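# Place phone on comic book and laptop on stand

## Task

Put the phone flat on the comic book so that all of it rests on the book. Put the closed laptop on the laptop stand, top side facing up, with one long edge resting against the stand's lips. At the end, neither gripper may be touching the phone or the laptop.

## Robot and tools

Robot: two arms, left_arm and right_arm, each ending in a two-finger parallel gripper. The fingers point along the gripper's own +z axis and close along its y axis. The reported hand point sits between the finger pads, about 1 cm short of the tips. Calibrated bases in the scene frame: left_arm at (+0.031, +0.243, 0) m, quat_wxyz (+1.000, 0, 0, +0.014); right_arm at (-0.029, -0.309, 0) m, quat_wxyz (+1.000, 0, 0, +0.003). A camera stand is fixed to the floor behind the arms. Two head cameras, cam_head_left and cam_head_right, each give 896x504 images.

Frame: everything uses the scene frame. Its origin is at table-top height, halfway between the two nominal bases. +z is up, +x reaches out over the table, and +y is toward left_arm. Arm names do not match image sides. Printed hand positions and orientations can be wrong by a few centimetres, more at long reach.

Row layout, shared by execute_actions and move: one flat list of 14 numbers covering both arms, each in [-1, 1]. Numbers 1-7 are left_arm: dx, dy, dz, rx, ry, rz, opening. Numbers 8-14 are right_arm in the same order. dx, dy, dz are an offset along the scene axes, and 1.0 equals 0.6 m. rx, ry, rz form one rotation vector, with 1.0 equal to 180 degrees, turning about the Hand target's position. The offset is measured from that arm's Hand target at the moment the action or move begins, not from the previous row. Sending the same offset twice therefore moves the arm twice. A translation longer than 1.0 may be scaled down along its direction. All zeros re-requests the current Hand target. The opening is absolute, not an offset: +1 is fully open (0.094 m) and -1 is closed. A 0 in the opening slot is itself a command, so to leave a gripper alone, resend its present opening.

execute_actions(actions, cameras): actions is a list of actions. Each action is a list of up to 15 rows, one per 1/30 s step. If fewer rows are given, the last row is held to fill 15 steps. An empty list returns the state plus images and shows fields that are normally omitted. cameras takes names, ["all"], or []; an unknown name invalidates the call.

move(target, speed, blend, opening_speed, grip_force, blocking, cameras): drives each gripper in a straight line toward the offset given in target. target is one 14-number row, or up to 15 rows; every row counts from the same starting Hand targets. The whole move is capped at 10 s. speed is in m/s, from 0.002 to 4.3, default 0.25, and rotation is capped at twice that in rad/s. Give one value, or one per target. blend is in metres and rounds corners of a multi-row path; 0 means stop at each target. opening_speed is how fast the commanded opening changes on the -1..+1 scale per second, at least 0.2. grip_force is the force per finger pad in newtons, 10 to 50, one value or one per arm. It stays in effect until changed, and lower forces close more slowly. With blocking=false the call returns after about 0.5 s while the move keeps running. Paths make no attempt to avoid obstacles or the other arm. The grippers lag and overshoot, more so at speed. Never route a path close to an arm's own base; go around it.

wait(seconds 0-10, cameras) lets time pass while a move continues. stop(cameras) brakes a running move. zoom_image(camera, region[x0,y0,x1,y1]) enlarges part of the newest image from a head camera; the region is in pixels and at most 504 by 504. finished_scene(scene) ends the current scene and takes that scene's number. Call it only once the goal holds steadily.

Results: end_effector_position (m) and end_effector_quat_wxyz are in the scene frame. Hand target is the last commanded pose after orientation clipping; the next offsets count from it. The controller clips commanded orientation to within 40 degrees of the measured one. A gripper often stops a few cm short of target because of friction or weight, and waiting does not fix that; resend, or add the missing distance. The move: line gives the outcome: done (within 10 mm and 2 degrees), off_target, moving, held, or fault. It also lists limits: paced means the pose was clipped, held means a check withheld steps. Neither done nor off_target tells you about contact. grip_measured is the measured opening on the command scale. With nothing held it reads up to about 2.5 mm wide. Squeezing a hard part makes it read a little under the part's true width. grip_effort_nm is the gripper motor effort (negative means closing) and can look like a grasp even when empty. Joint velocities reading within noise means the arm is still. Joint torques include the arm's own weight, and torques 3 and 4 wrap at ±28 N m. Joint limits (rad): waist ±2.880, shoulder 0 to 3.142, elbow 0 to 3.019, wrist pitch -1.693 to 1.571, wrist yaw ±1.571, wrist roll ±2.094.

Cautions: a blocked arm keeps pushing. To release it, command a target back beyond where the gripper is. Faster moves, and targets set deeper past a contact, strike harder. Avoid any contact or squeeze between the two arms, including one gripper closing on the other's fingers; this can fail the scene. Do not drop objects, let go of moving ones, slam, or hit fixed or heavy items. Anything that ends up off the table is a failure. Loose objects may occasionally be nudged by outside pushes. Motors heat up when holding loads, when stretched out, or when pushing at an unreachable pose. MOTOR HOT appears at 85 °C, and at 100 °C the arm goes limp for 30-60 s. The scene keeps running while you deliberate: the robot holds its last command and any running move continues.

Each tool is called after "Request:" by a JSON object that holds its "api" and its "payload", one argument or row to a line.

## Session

Request:
{"api": "execute_actions", "payload": {
  "actions": []
}}

Scene clock: 0.00 s.
left_arm: end_effector_position=(+0.5763, +0.0326, +0.2204) grip_measured=+1.000 grip_effort_nm=n/a end_effector_quat_wxyz=(+0.373, -0.189, +0.872, +0.255) | right_arm: end_effector_position=(+0.2774, -0.6662, +0.2410) grip_measured=+1.000 grip_effort_nm=n/a end_effector_quat_wxyz=(+0.133, +0.606, +0.784, +0.005)
Joint positions: left_arm=[-0.635 1.765 1.519 -1.122 -0.923 -0.933 0.094] | right_arm=[-0.891 1.406 1.314 -1.221 -0.069 0.44 0.094]
Joint velocities: within noise
Joint torques (N m): no reading
Motor temperatures (°C): left_arm=[22 27 33 24 28 24 27] | right_arm=[26 34 33 25 24 23 26]
Heat: left arm: hottest elbow 33 °C; right arm: hottest shoulder 34 °C.
Hand target: left_arm +0.5824, +0.0285, +0.2385; +0.386, -0.198, +0.868, +0.242 | right_arm +0.2821, -0.6719, +0.2485; +0.142, +0.605, +0.783, +0.003
Tool commands: left_gripper/opening=+1.0 right_gripper/opening=+1.0

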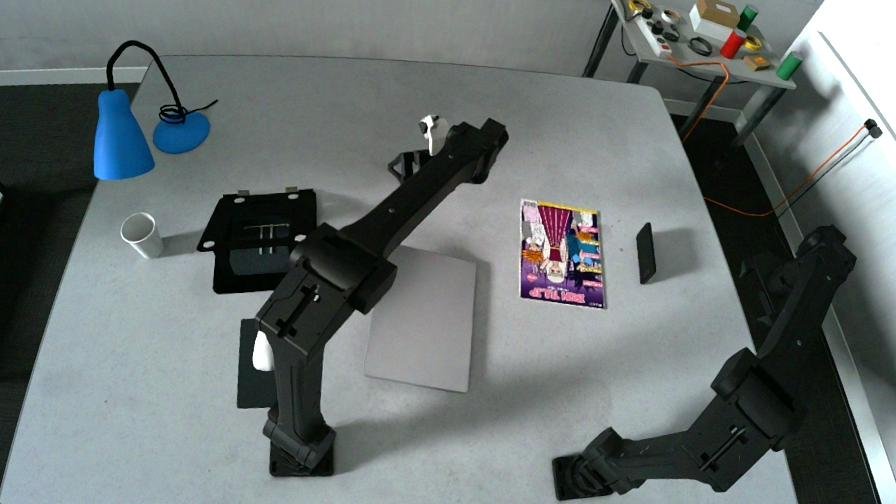

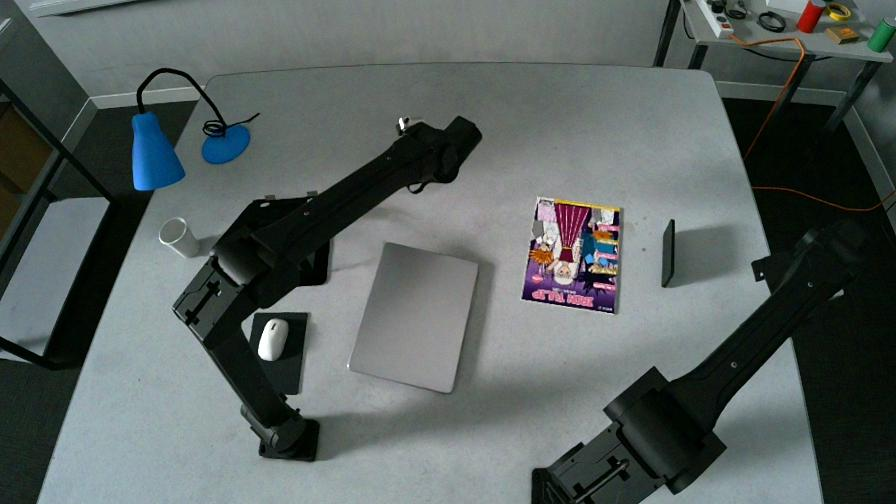

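Request:
{"api": "zoom_image", "payload": {
  "camera": "cam_head_left",
  "region": [500, 180, 740, 320]
}}

Request:
{"api": "zoom_image", "payload": {
  "camera": "cam_head_right",
  "region": [500, 180, 740, 320]
}}

Scaled by 2.100.

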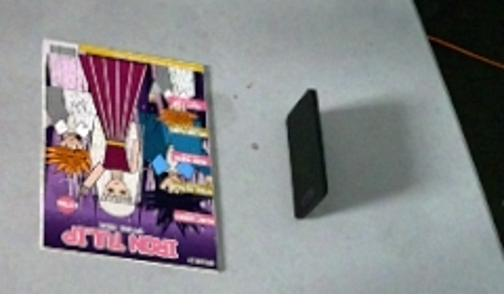

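Scaled by 2.100.

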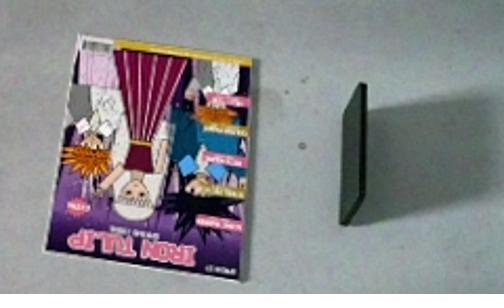

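Request:
{"api": "move", "payload": {
  "target": [-0.2,0.5,0.083,0,0,0,0.0,0.313,0.162,-0.18,0,0.097,0.4,0.2],
  "speed": 0.3,
  "cameras": ["all"]
}}

Request:
{"api": "zoom_image", "payload": {
  "camera": "cam_head_left",
  "region": [560, 170, 740, 310]
}}

Request:
{"api": "zoom_image", "payload": {
  "camera": "cam_head_right",
  "region": [560, 170, 740, 310]
}}

Scene clock: 55.87 s.
left_arm: end_effector_position=(+0.4643, +0.3239, +0.2843) grip_measured=+0.002 grip_effort_nm=-0.08 end_effector_quat_wxyz=(+0.378, -0.195, +0.872, +0.242) | right_arm: end_effector_position=(+0.4525, -0.5691, +0.1364) grip_measured=+0.201 grip_effort_nm=-0.08 end_effector_quat_wxyz=(-0.005, +0.033, +0.999, +0.003)
Joint positions: left_arm=[-0.081 1.094 0.95 -0.697 -0.641 -0.239 0.047] | right_arm=[-0.5 1.818 1.563 -1.327 -0.001 -0.429 0.056]
Joint torques (N m): left_arm=[-1.2 -10.58 10.5 2.06 -0.25 0.08] | right_arm=[1.03 -18.73 12.52 -0.24 0.06 0.09]
Motor temperatures (°C): left_arm=[22 31 38 24 28 24 27] | right_arm=[26 35 39 25 24 23 25]
Heat: left arm: hottest elbow 38 °C; right arm: hottest elbow 39 °C.
Hand target: left_arm +0.4623, +0.3285, +0.2883; +0.386, -0.198, +0.868, +0.242 | right_arm +0.4699, -0.5747, +0.1404; +0.000, +0.025, +1.000, -0.001
Off the commanded pose: left_arm 0.006 m, 1 deg | right_arm 0.019 m, 1 deg.
move: off_target (right_arm)

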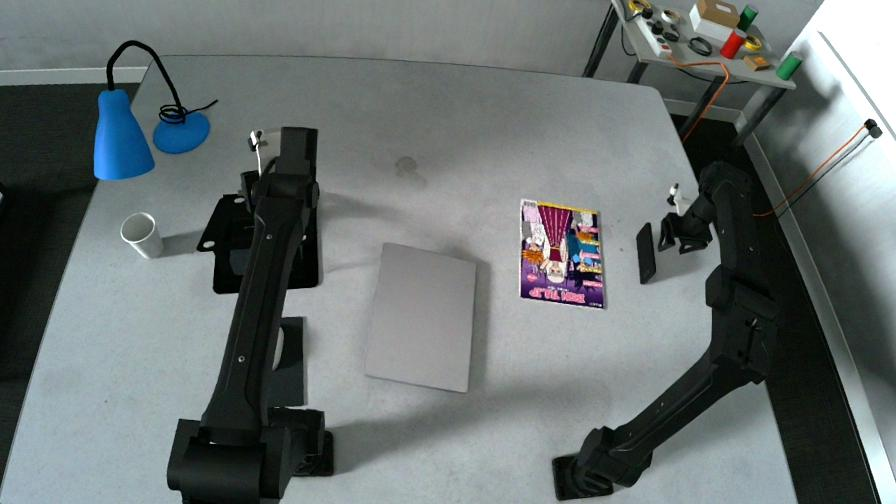

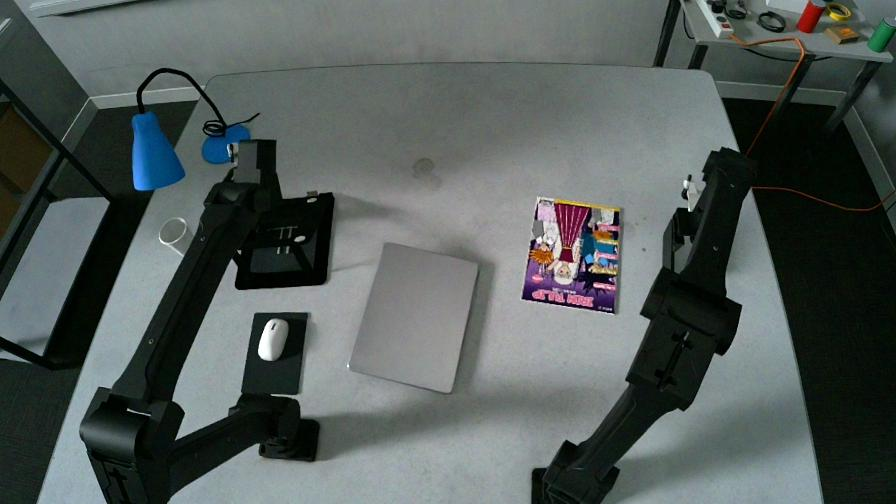

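Scaled by 2.800.

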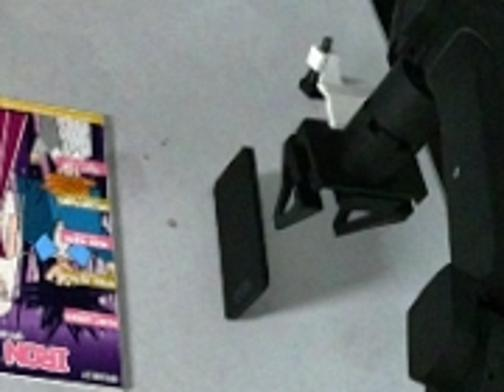

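Scaled by 2.800.

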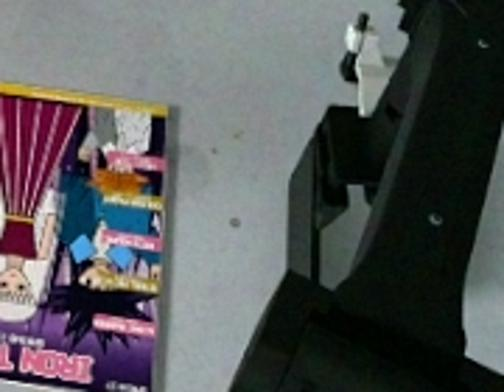

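Request:
{"api": "move", "payload": {
  "target": [0,0,0,0,0,0,0.0,0.05,0.038,-0.075,0,0,0,0.2],
  "speed": 0.12,
  "cameras": ["all"]
}}

Request:
{"api": "zoom_image", "payload": {
  "camera": "cam_head_left",
  "region": [560, 170, 740, 310]
}}

Request:
{"api": "zoom_image", "payload": {
  "camera": "cam_head_right",
  "region": [560, 170, 740, 310]
}}

Scene clock: 61.87 s.
left_arm: end_effector_position=(+0.4643, +0.3239, +0.2843) grip_measured=+0.002 grip_effort_nm=-0.08 end_effector_quat_wxyz=(+0.378, -0.195, +0.872, +0.242) | right_arm: end_effector_position=(+0.4798, -0.5464, +0.0940) grip_measured=+0.201 grip_effort_nm=-0.08 end_effector_quat_wxyz=(-0.013, +0.024, +1.000, +0.006)
Joint positions: left_arm=[-0.081 1.094 0.95 -0.697 -0.641 -0.239 0.047] | right_arm=[-0.441 1.897 1.563 -1.265 -0.001 -0.387 0.056]
Joint torques (N m): left_arm=[-0.79 -10.23 10.28 1.88 -0.2 0.07] | right_arm=[1.08 -20.19 11.89 0.44 0.05 0.26]
Heat: left arm: hottest elbow 38 °C; right arm: hottest elbow 41 °C.
Hand target: left_arm +0.4623, +0.3285, +0.2883; +0.386, -0.198, +0.868, +0.242 | right_arm +0.4998, -0.5520, +0.0956; +0.000, +0.025, +1.000, -0.001
Off the commanded pose: left_arm 0.006 m, 1 deg | right_arm 0.021 m, 2 deg.
move: off_target (right_arm)

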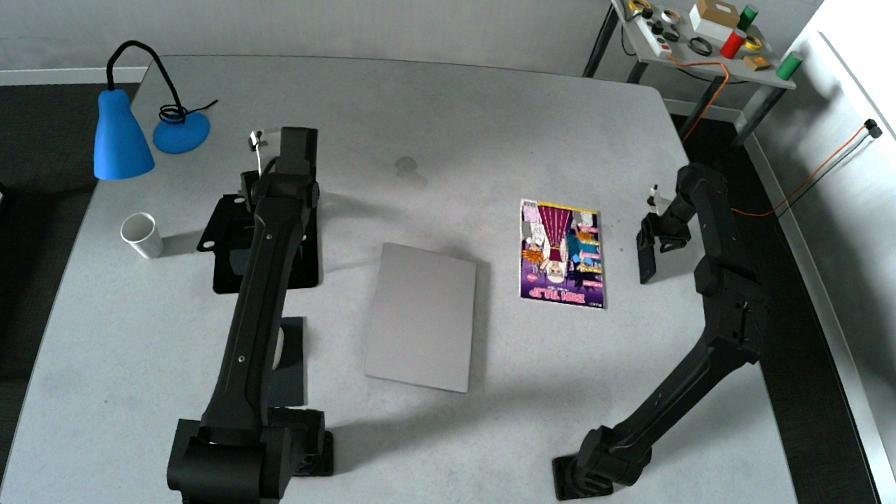

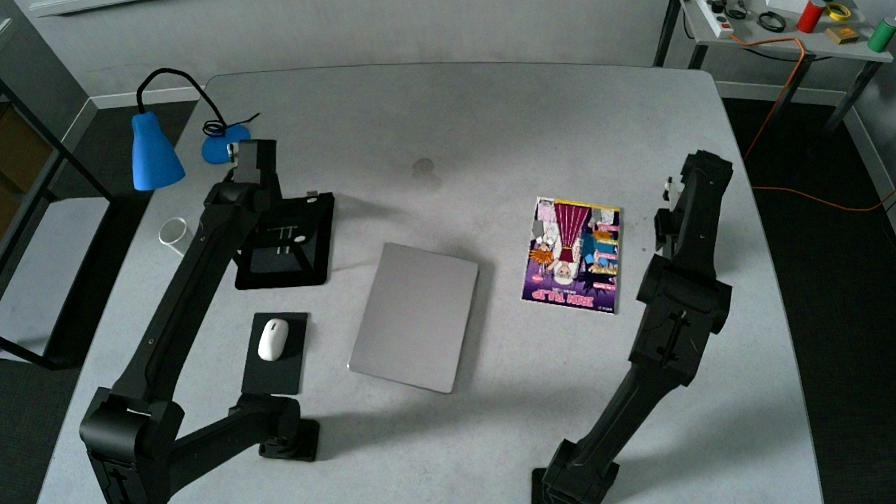

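Scaled by 2.800.

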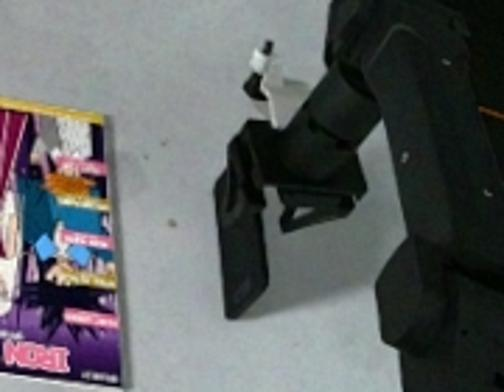

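Scaled by 2.800.

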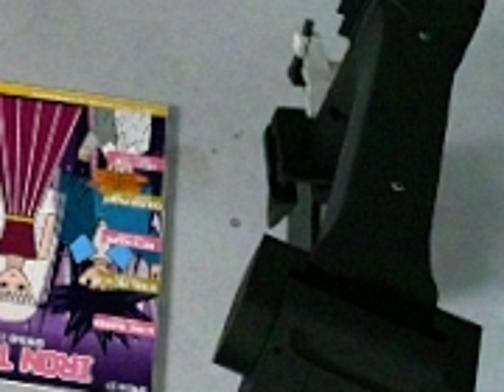

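Request:
{"api": "move", "payload": {
  "target": [0,0,0,0,0,0,0.0,0.0,0.0,-0.08,0,0,0,0.2],
  "speed": 0.1,
  "cameras": ["all"]
}}

Request:
{"api": "zoom_image", "payload": {
  "camera": "cam_head_left",
  "region": [560, 170, 740, 310]
}}

Request:
{"api": "zoom_image", "payload": {
  "camera": "cam_head_right",
  "region": [560, 170, 740, 310]
}}

Scene clock: 66.17 s.
left_arm: end_effector_position=(+0.4643, +0.3239, +0.2843) grip_measured=+0.002 grip_effort_nm=-0.08 end_effector_quat_wxyz=(+0.378, -0.195, +0.872, +0.242) | right_arm: end_effector_position=(+0.5019, -0.5567, +0.0709) grip_measured=+0.201 grip_effort_nm=-0.08 end_effector_quat_wxyz=(+0.016, +0.025, +1.000, -0.007)
Joint positions: left_arm=[-0.081 1.094 0.95 -0.697 -0.641 -0.239 0.047] | right_arm=[-0.441 1.939 1.563 -1.159 -0.001 -0.387 0.056]
Joint torques (N m): left_arm=[-1.03 -9.88 10.24 2.11 -0.22 0.08] | right_arm=[0.97 -20.31 7.46 0.59 0.08 0.22]
Heat: left arm: hottest elbow 38 °C; right arm: hottest elbow 42 °C.
Hand target: left_arm +0.4623, +0.3285, +0.2883; +0.386, -0.198, +0.868, +0.242 | right_arm +0.4998, -0.5520, +0.0475; +0.000, +0.025, +1.000, -0.001
Off the commanded pose: left_arm 0.006 m, 1 deg | right_arm 0.024 m, 2 deg.
move: off_target (right_arm)

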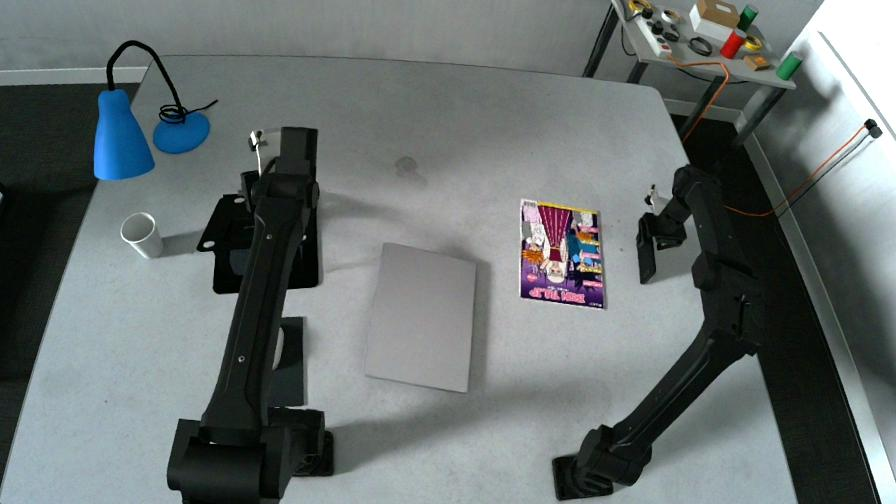

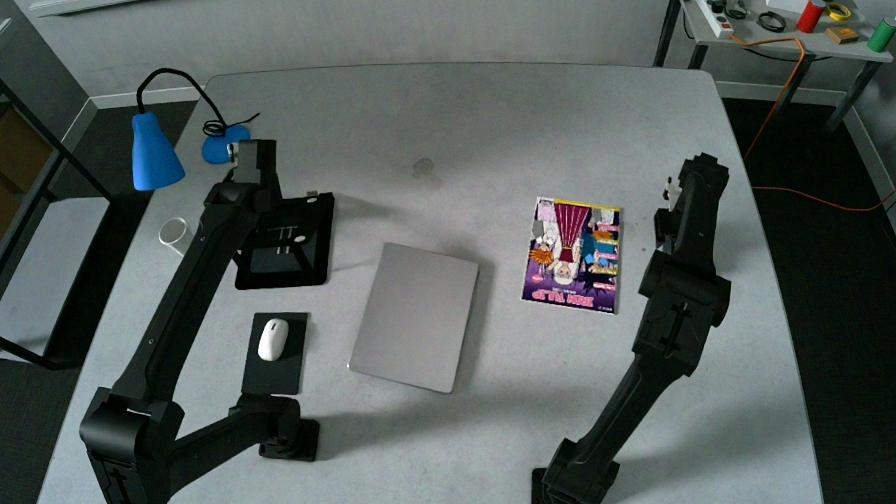

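Scaled by 2.800.

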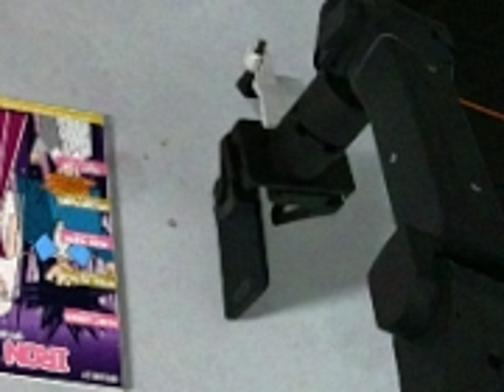

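Scaled by 2.800.

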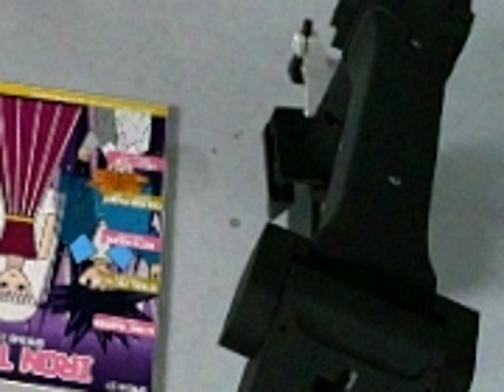

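Request:
{"api": "move", "payload": {
  "target": [0,0,0,0,0,0,0.0,-0.01,0.005,-0.035,0,0,0,0.2],
  "speed": 0.08,
  "cameras": ["all"]
}}

Request:
{"api": "zoom_image", "payload": {
  "camera": "cam_head_left",
  "region": [610, 170, 700, 300]
}}

Request:
{"api": "zoom_image", "payload": {
  "camera": "cam_head_right",
  "region": [610, 170, 700, 300]
}}

Scene clock: 70.37 s.
left_arm: end_effector_position=(+0.4643, +0.3239, +0.2843) grip_measured=+0.002 grip_effort_nm=-0.08 end_effector_quat_wxyz=(+0.378, -0.195, +0.872, +0.242) | right_arm: end_effector_position=(+0.4972, -0.5546, +0.0522) grip_measured=+0.201 grip_effort_nm=-0.08 end_effector_quat_wxyz=(+0.018, +0.025, +0.999, -0.008)
Joint positions: left_arm=[-0.081 1.094 0.95 -0.697 -0.641 -0.239 0.047] | right_arm=[-0.441 1.943 1.516 -1.103 -0.001 -0.386 0.056]
Joint torques (N m): left_arm=[0.38 -10.4 10.36 2.14 -0.21 0.09] | right_arm=[1.14 -19.37 6.93 0.46 0.08 0.22]
Heat: left arm: hottest elbow 38 °C; right arm: hottest elbow 42 °C.
Hand target: left_arm +0.4623, +0.3285, +0.2883; +0.386, -0.198, +0.868, +0.242 | right_arm +0.4938, -0.5490, +0.0266; +0.000, +0.025, +1.000, -0.001
Off the commanded pose: left_arm 0.006 m, 1 deg | right_arm 0.027 m, 2 deg.
move: off_target (right_arm)

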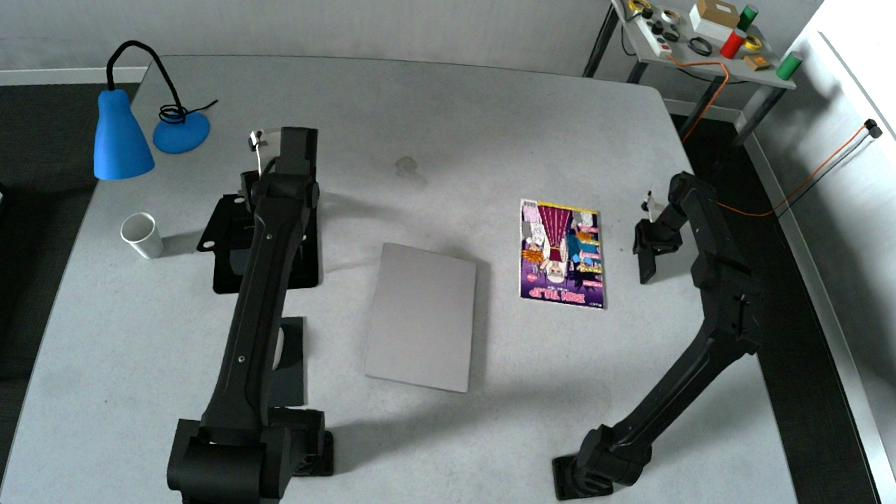

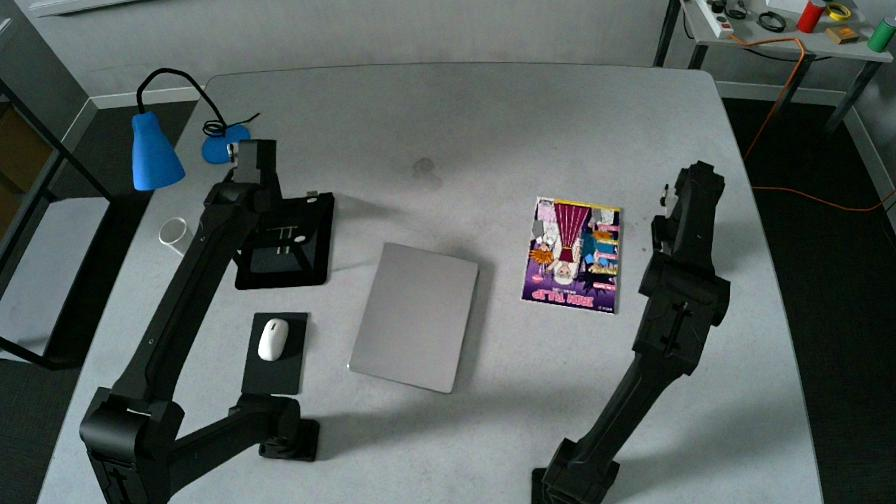

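Scaled by 3.877.

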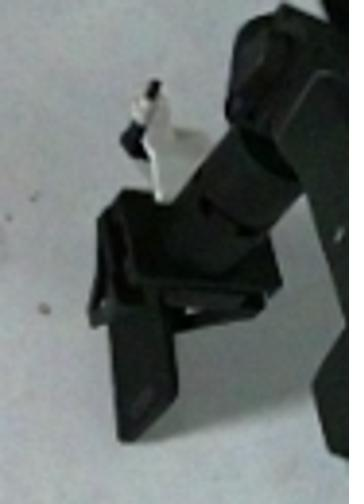

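Scaled by 3.877.

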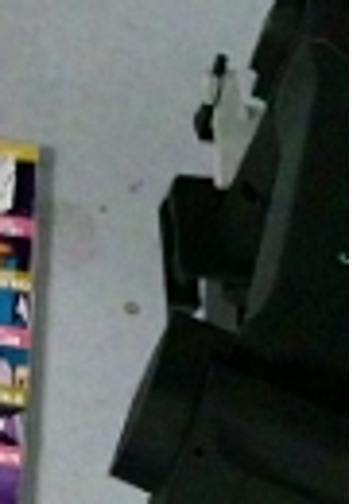

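Request:
{"api": "move", "payload": {
  "target": [
    [0,0,0,0,0,0,0.0,-0.035,0,0,0,0,0,0.2],
    [0,0,0,0,0,0,0.0,-0.035,0,0,0,0,0,-0.95]
  ],
  "speed": 0.08,
  "opening_speed": 0.6,
  "cameras": ["all"]
}}

Request:
{"api": "zoom_image", "payload": {
  "camera": "cam_head_left",
  "region": [610, 170, 700, 300]
}}

Scene clock: 78.73 s.
left_arm: end_effector_position=(+0.4643, +0.3239, +0.2843) grip_measured=+0.002 grip_effort_nm=-0.08 end_effector_quat_wxyz=(+0.378, -0.195, +0.872, +0.242) | right_arm: end_effector_position=(+0.4776, -0.5464, +0.0286) grip_measured=-0.844 grip_effort_nm=-1.00 end_effector_quat_wxyz=(+0.000, +0.024, +1.000, -0.001)
Joint positions: left_arm=[-0.081 1.094 0.95 -0.697 -0.641 -0.239 0.047] | right_arm=[-0.442 1.943 1.447 -1.073 0.002 -0.388 0.007]
Joint torques (N m): left_arm=[-0.5 -9.88 10.25 1.83 -0.28 0.06] | right_arm=[0.03 -22.65 6.67 0.46 -0.02 0.1]
Heat: left arm: hottest elbow 38 °C; right arm: hottest elbow 41 °C.
Hand target: left_arm +0.4623, +0.3285, +0.2883; +0.386, -0.198, +0.868, +0.242 | right_arm +0.4729, -0.5490, +0.0266; +0.000, +0.025, +1.000, -0.001
Off the commanded pose: left_arm 0.006 m, 1 deg | right_arm 0.006 m, 0 deg.
move: done

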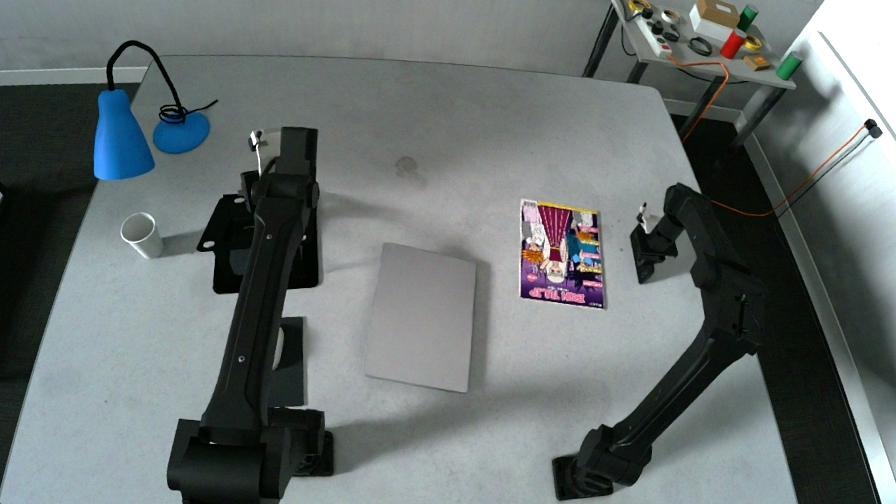

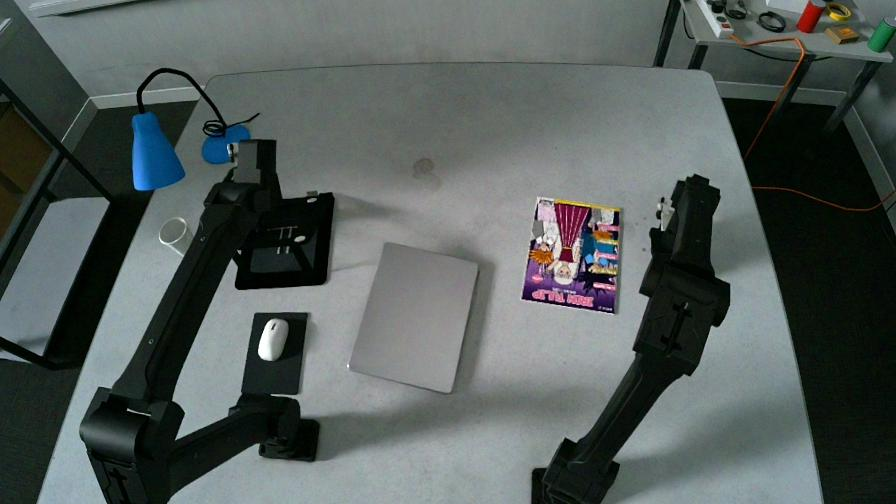

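Scaled by 3.877.

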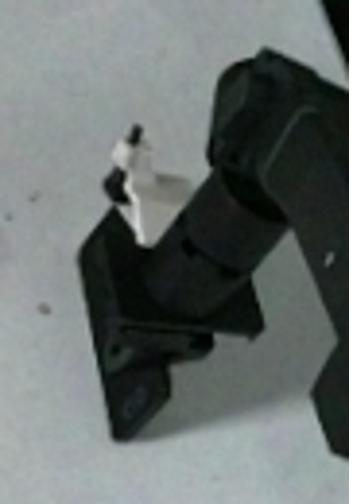

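Request:
{"api": "move", "payload": {
  "target": [
    [0,0,0,0,0,0,0.0,0,0,0,0,0,0,-0.4],
    [0,0,0,0,0,0,0.0,0,0,0.05,0,0,0,-0.4]
  ],
  "speed": 0.08
}}

Scene clock: 82.60 s.
left_arm: end_effector_position=(+0.4643, +0.3239, +0.2843) grip_measured=+0.002 grip_effort_nm=-0.08 end_effector_quat_wxyz=(+0.378, -0.195, +0.872, +0.242) | right_arm: end_effector_position=(+0.4693, -0.5425, +0.0448) grip_measured=-0.401 grip_effort_nm=0.07 end_effector_quat_wxyz=(-0.008, +0.024, +1.000, +0.002)
Joint positions: left_arm=[-0.081 1.094 0.95 -0.697 -0.641 -0.239 0.047] | right_arm=[-0.442 1.913 1.447 -1.122 0.002 -0.388 0.028]
Joint torques (N m): left_arm=[-0.56 -10.4 10.3 2.07 -0.25 0.09] | right_arm=[0.03 -22.95 8.87 -0.24 -0.03 0.1]
Heat: left arm: hottest elbow 38 °C; right arm: hottest elbow 41 °C.
Hand target: left_arm +0.4623, +0.3285, +0.2883; +0.386, -0.198, +0.868, +0.242 | right_arm +0.4728, -0.5489, +0.0566; +0.000, +0.025, +1.000, -0.001
Off the commanded pose: left_arm 0.006 m, 1 deg | right_arm 0.014 m, 1 deg.
move: off_target (right_arm)

Request:
{"api": "move", "payload": {
  "target": [
    [0,0,0,0,0,0,0.0,0.005,-0.01,0.018,0,0,0,-0.4],
    [0,0,0,0,0,0,0.0,0.005,-0.01,0.018,0,0,0,-0.97]
  ],
  "speed": 0.06,
  "opening_speed": 0.5
}}

Request:
{"api": "move", "payload": {
  "target": [0,0,0,0,0,0,0.0,0,0.05,0.25,0,0,0,-0.97],
  "speed": 0.12,
  "cameras": ["all"]
}}

Request:
{"api": "zoom_image", "payload": {
  "camera": "cam_head_left",
  "region": [560, 130, 740, 310]
}}

Scene clock: 88.13 s.
left_arm: end_effector_position=(+0.4643, +0.3239, +0.2843) grip_measured=+0.002 grip_effort_nm=-0.08 end_effector_quat_wxyz=(+0.378, -0.195, +0.872, +0.242) | right_arm: end_effector_position=(+0.4611, -0.5420, +0.0451) grip_measured=-0.844 grip_effort_nm=-1.02 end_effector_quat_wxyz=(-0.022, +0.024, +0.999, +0.009)
Joint positions: left_arm=[-0.081 1.094 0.95 -0.697 -0.641 -0.239 0.047] | right_arm=[-0.447 1.913 1.447 -1.153 0.002 -0.395 0.007]
Joint torques (N m): left_arm=[-0.32 -10.17 10.37 2.1 -0.23 0.06] | right_arm=[-0.09 -22.95 11.14 -0.31 -0.03 0.09]
Heat: left arm: hottest elbow 38 °C; right arm: hottest elbow 41 °C.
Hand target: left_arm +0.4623, +0.3285, +0.2883; +0.386, -0.198, +0.868, +0.242 | right_arm +0.4759, -0.5549, +0.0674; +0.000, +0.025, +1.000, -0.001
Off the commanded pose: left_arm 0.006 m, 1 deg | right_arm 0.030 m, 3 deg.
move: off_target (right_arm); target 2's new opening was sent with right_arm's hand 0.030 m and 3 deg from that target

Scene clock: 90.10 s.
left_arm: end_effector_position=(+0.4643, +0.3239, +0.2843) grip_measured=+0.002 grip_effort_nm=-0.08 end_effector_quat_wxyz=(+0.378, -0.195, +0.872, +0.242) | right_arm: end_effector_position=(+0.4567, -0.5239, +0.1828) grip_measured=-0.845 grip_effort_nm=-1.03 end_effector_quat_wxyz=(-0.035, +0.027, +0.999, +0.013)
Joint positions: left_arm=[-0.081 1.094 0.95 -0.697 -0.641 -0.239 0.047] | right_arm=[-0.42 1.792 1.648 -1.501 0.002 -0.361 0.007]
Joint torques (N m): left_arm=[-0.44 -9.93 10.48 2.09 -0.26 0.04] | right_arm=[1.38 -23.06 13.48 -0.42 -0.05 0.19]
Heat: left arm: hottest elbow 38 °C; right arm: hottest elbow 41 °C.
Hand target: left_arm +0.4623, +0.3285, +0.2883; +0.386, -0.198, +0.868, +0.242 | right_arm +0.4759, -0.5250, +0.2173; +0.000, +0.025, +1.000, -0.001
Off the commanded pose: left_arm 0.006 m, 1 deg | right_arm 0.040 m, 4 deg.
move: off_target (right_arm)

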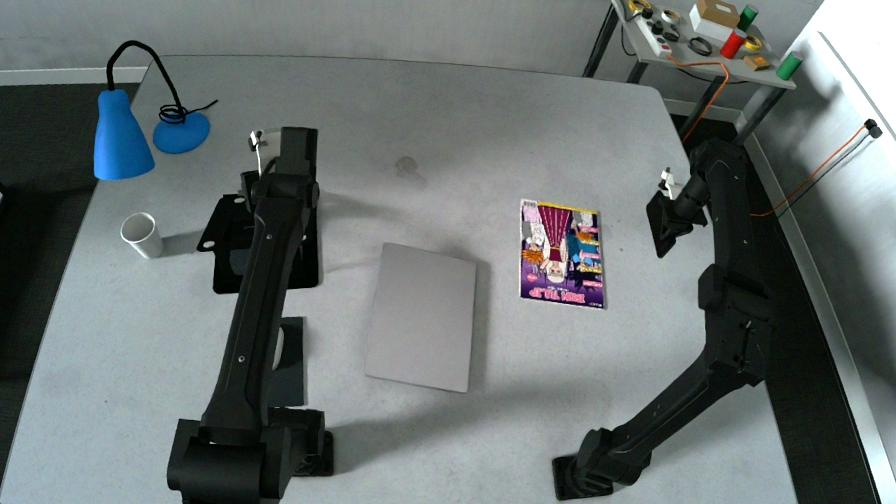

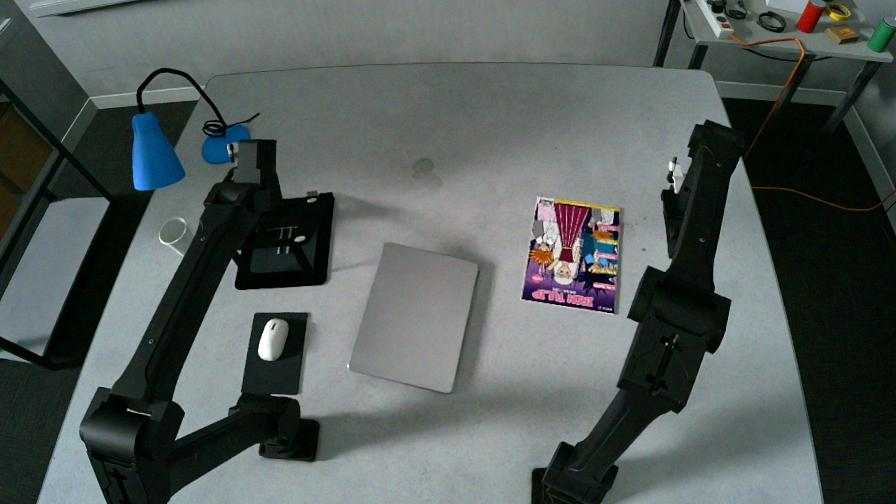

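Scaled by 2.800.

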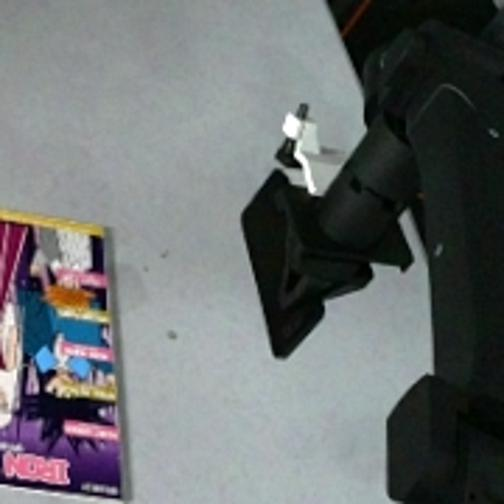

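Request:
{"api": "move", "payload": {
  "target": [0,0,0,0,0,0,0.0,-0.06,0.25,0.03,0,0,0.516,-0.97],
  "speed": 0.25
}}

Request:
{"api": "move", "payload": {
  "target": [0,0,0,0,0,0,0.0,0,0.03,-0.05,0,-0.361,0,-0.97],
  "speed": 0.25,
  "cameras": ["all"]
}}

Request:
{"api": "zoom_image", "payload": {
  "camera": "cam_head_left",
  "region": [490, 130, 670, 330]
}}

Request:
{"api": "zoom_image", "payload": {
  "camera": "cam_head_right",
  "region": [490, 130, 670, 330]
}}

Scene clock: 103.63 s.
left_arm: end_effector_position=(+0.4643, +0.3239, +0.2843) grip_measured=+0.002 grip_effort_nm=-0.08 end_effector_quat_wxyz=(+0.378, -0.195, +0.872, +0.242) | right_arm: end_effector_position=(+0.4445, -0.3809, +0.2267) grip_measured=-0.845 grip_effort_nm=-1.03 end_effector_quat_wxyz=(+0.005, +0.701, -0.714, -0.005)
Joint positions: left_arm=[-0.081 1.094 0.95 -0.697 -0.641 -0.239 0.047] | right_arm=[-0.154 1.602 1.518 -1.501 0.002 -1.701 0.007]
Joint torques (N m): left_arm=[-1.14 -9.52 10.14 1.99 -0.25 0.03] | right_arm=[1.26 -19.78 7.99 -0.01 -0.14 0.05]
Motor temperatures (°C): left_arm=[22 29 38 24 28 24 27] | right_arm=[26 39 45 25 24 23 27]
Heat: left arm: hottest elbow 38 °C; right arm: hottest elbow 45 °C.
Hand target: left_arm +0.4623, +0.3285, +0.2883; +0.386, -0.198, +0.868, +0.242 | right_arm +0.4398, -0.3749, +0.2353; -0.001, +0.707, -0.707, +0.000
Off the commanded pose: left_arm 0.006 m, 1 deg | right_arm 0.011 m, 1 deg.
move: off_target (right_arm)

Scene clock: 106.70 s.
left_arm: end_effector_position=(+0.4643, +0.3239, +0.2843) grip_measured=+0.002 grip_effort_nm=-0.08 end_effector_quat_wxyz=(+0.378, -0.195, +0.872, +0.242) | right_arm: end_effector_position=(+0.4394, -0.3560, +0.1962) grip_measured=-0.845 grip_effort_nm=-1.04 end_effector_quat_wxyz=(-0.369, +0.607, -0.599, +0.370)
Joint positions: left_arm=[-0.081 1.094 0.95 -0.697 -0.641 -0.239 0.047] | right_arm=[-0.154 1.128 0.6 0.052 -0.136 -1.649 0.007]
Joint torques (N m): left_arm=[-0.26 -10.46 10.41 2.02 -0.25 0.07] | right_arm=[0.38 -10.17 8.47 2.48 -0.12 0.33]
Heat: left arm: hottest elbow 37 °C; right arm: hottest elbow 44 °C.
Hand target: left_arm +0.4623, +0.3285, +0.2883; +0.386, -0.198, +0.868, +0.242 | right_arm +0.4398, -0.3569, +0.2052; -0.380, +0.596, -0.596, +0.380
Off the commanded pose: left_arm 0.006 m, 1 deg | right_arm 0.009 m, 2 deg.
move: done

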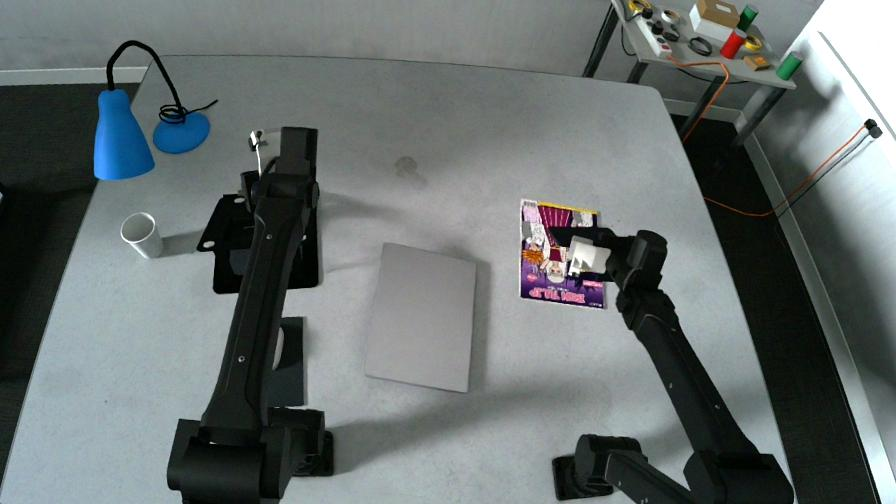

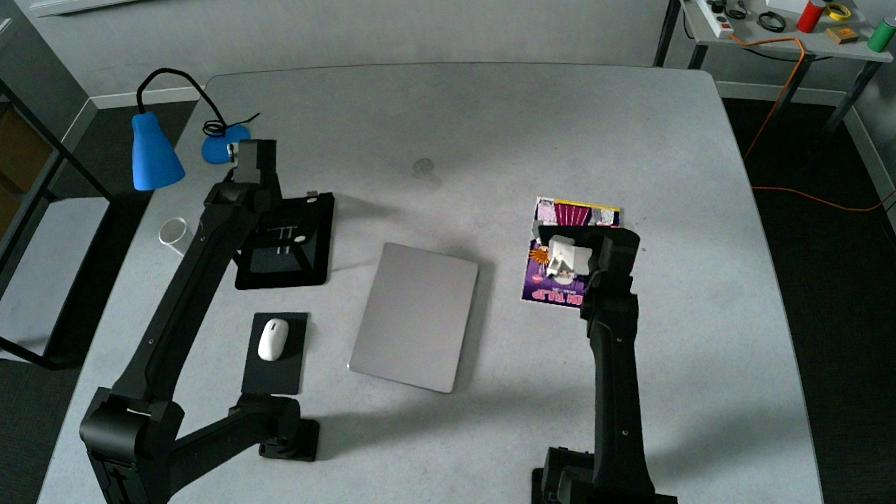

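Scaled by 2.520.

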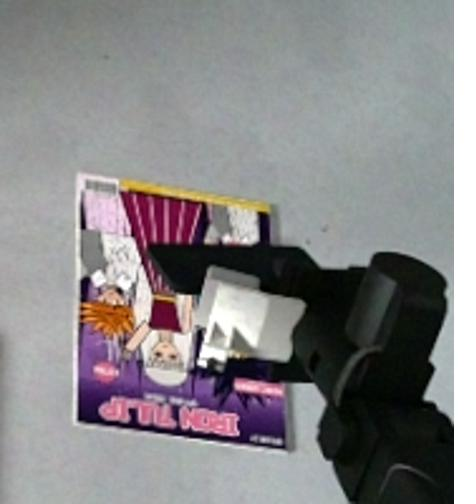

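Scaled by 2.520.

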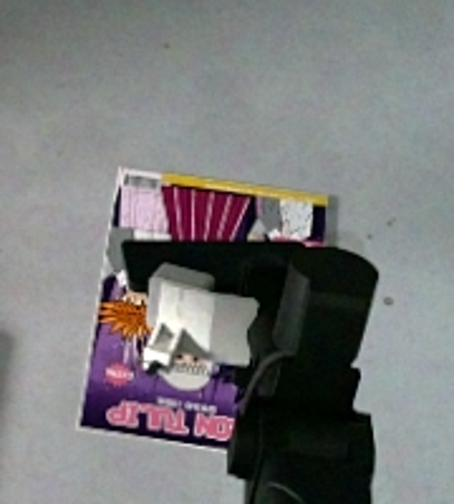

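Request:
{"api": "move", "payload": {
  "target": [0,0,0,0,0,0,0.0,0.065,-0.03,-0.19,0,0,0,-0.97],
  "speed": 0.15,
  "cameras": ["all"]
}}

Request:
{"api": "zoom_image", "payload": {
  "camera": "cam_head_left",
  "region": [490, 170, 650, 330]
}}

Request:
{"api": "zoom_image", "payload": {
  "camera": "cam_head_right",
  "region": [490, 170, 650, 330]
}}

Scene clock: 113.57 s.
left_arm: end_effector_position=(+0.4643, +0.3239, +0.2843) grip_measured=+0.002 grip_effort_nm=-0.08 end_effector_quat_wxyz=(+0.378, -0.195, +0.872, +0.242) | right_arm: end_effector_position=(+0.4753, -0.3684, +0.0875) grip_measured=-0.845 grip_effort_nm=-1.04 end_effector_quat_wxyz=(-0.376, +0.603, -0.598, +0.370)
Joint positions: left_arm=[-0.081 1.094 0.95 -0.697 -0.641 -0.239 0.047] | right_arm=[-0.177 1.519 0.553 0.499 -0.164 -1.649 0.007]
Joint torques (N m): left_arm=[-0.56 -9.93 10.32 2.02 -0.24 0.08] | right_arm=[-0.38 -12.16 6.38 2.37 -0.17 0.22]
Heat: left arm: hottest elbow 37 °C; right arm: hottest elbow 43 °C.
Hand target: left_arm +0.4623, +0.3285, +0.2883; +0.386, -0.198, +0.868, +0.242 | right_arm +0.4789, -0.3749, +0.0913; -0.380, +0.596, -0.596, +0.380
Off the commanded pose: left_arm 0.006 m, 1 deg | right_arm 0.008 m, 1 deg.
move: done

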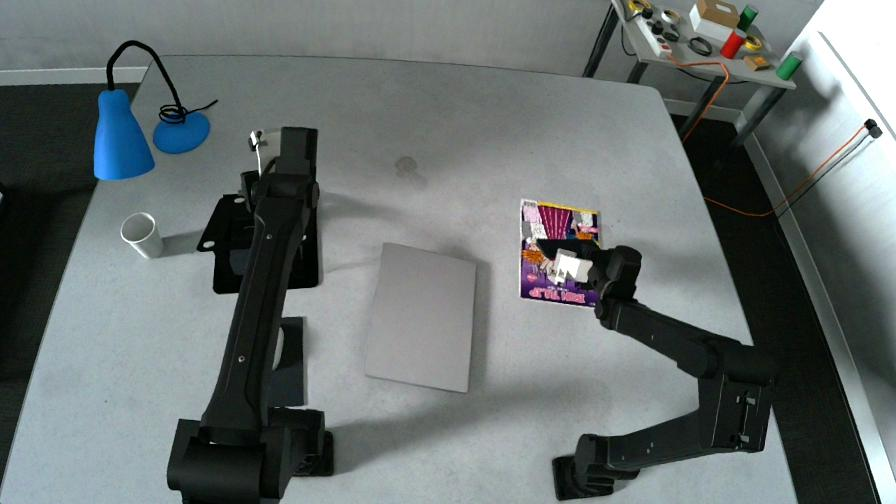

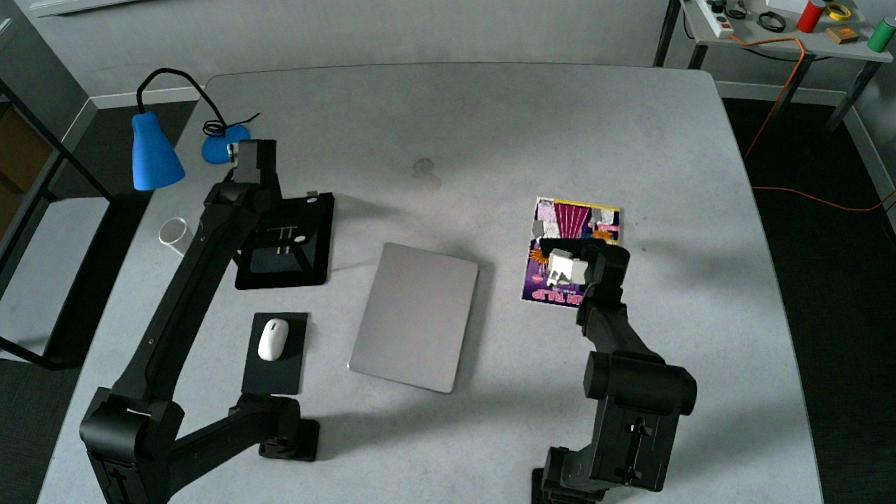

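Scaled by 3.150.

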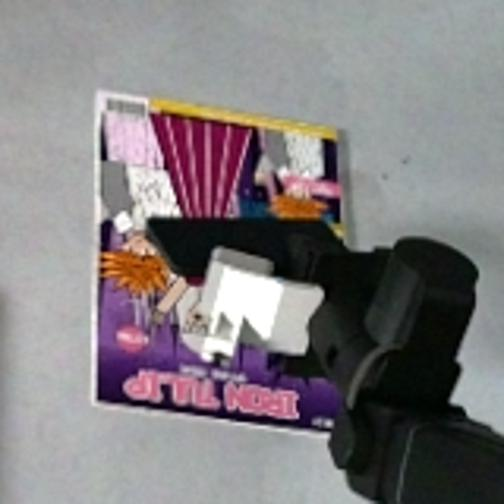

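Scaled by 3.150.

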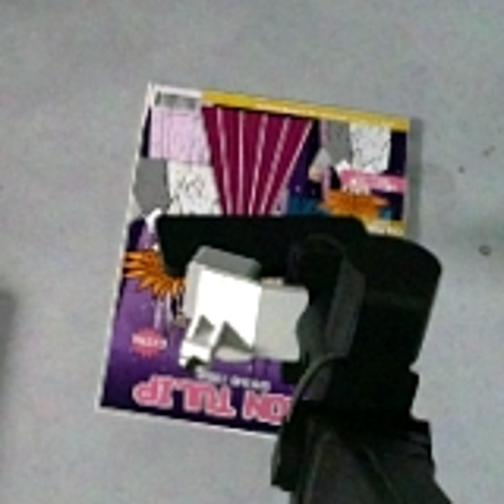

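Request:
{"api": "move", "payload": {
  "target": [0,0,0,0,0,0,0.0,0.01,0.0,-0.1,0,0,0,-0.97],
  "speed": 0.06,
  "cameras": ["all"]
}}

Request:
{"api": "zoom_image", "payload": {
  "camera": "cam_head_left",
  "region": [490, 170, 650, 330]
}}

Request:
{"api": "zoom_image", "payload": {
  "camera": "cam_head_right",
  "region": [490, 170, 650, 330]
}}

Scene clock: 118.37 s.
left_arm: end_effector_position=(+0.4643, +0.3239, +0.2843) grip_measured=+0.002 grip_effort_nm=-0.08 end_effector_quat_wxyz=(+0.378, -0.195, +0.872, +0.242) | right_arm: end_effector_position=(+0.4848, -0.3700, +0.0339) grip_measured=-0.845 grip_effort_nm=-1.04 end_effector_quat_wxyz=(-0.379, +0.601, -0.595, +0.375)
Joint positions: left_arm=[-0.081 1.094 0.95 -0.697 -0.641 -0.239 0.047] | right_arm=[-0.177 1.728 0.553 0.721 -0.164 -1.65 0.007]
Joint torques (N m): left_arm=[-0.5 -9.76 10.5 1.83 -0.21 0.07] | right_arm=[-0.15 -12.75 4.53 2.56 -0.08 0.24]
Heat: left arm: hottest elbow 37 °C; right arm: hottest elbow 43 °C.
Hand target: left_arm +0.4623, +0.3285, +0.2883; +0.386, -0.198, +0.868, +0.242 | right_arm +0.4849, -0.3749, +0.0313; -0.380, +0.596, -0.596, +0.380
Off the commanded pose: left_arm 0.006 m, 1 deg | right_arm 0.006 m, 1 deg.
move: done

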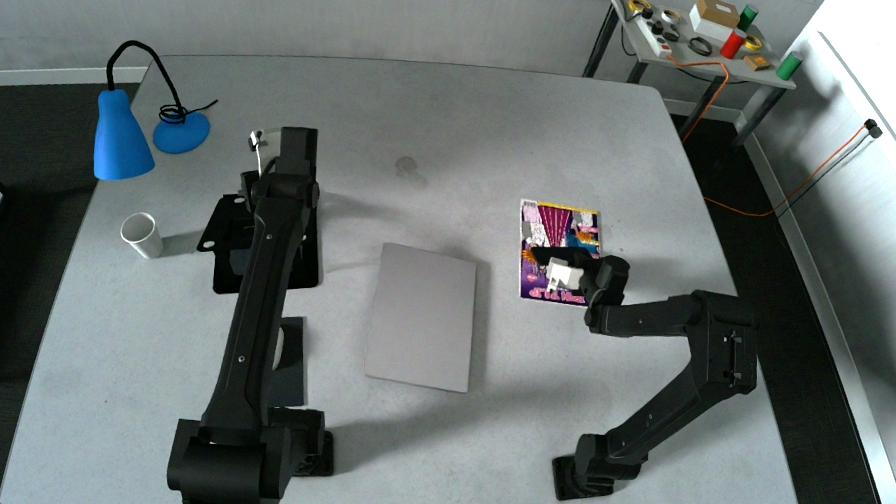

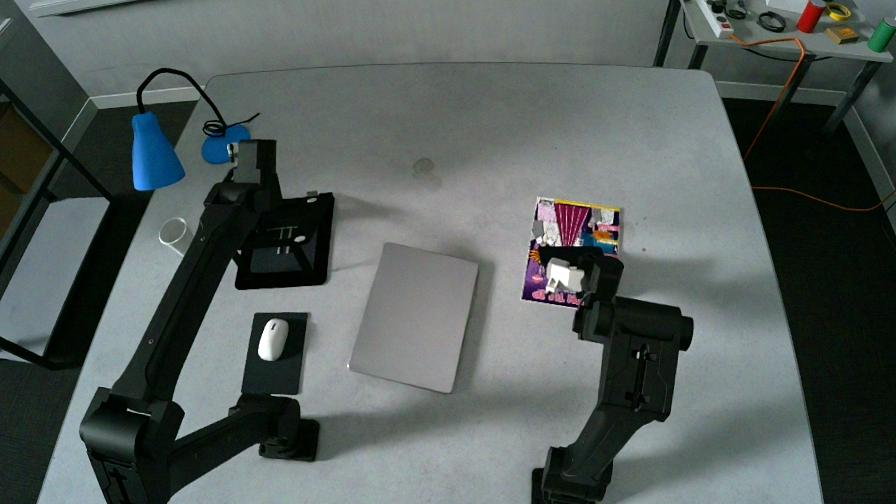

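Scaled by 3.150.

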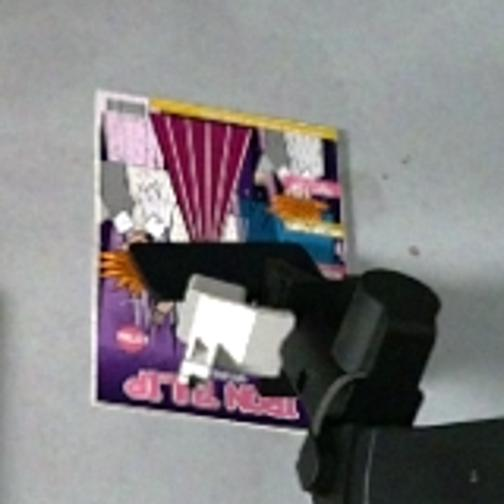

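Scaled by 3.150.

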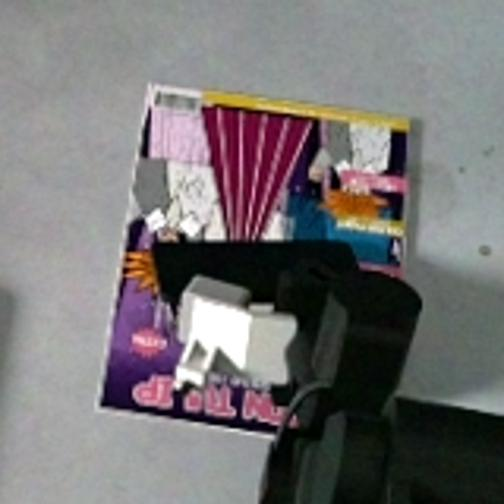

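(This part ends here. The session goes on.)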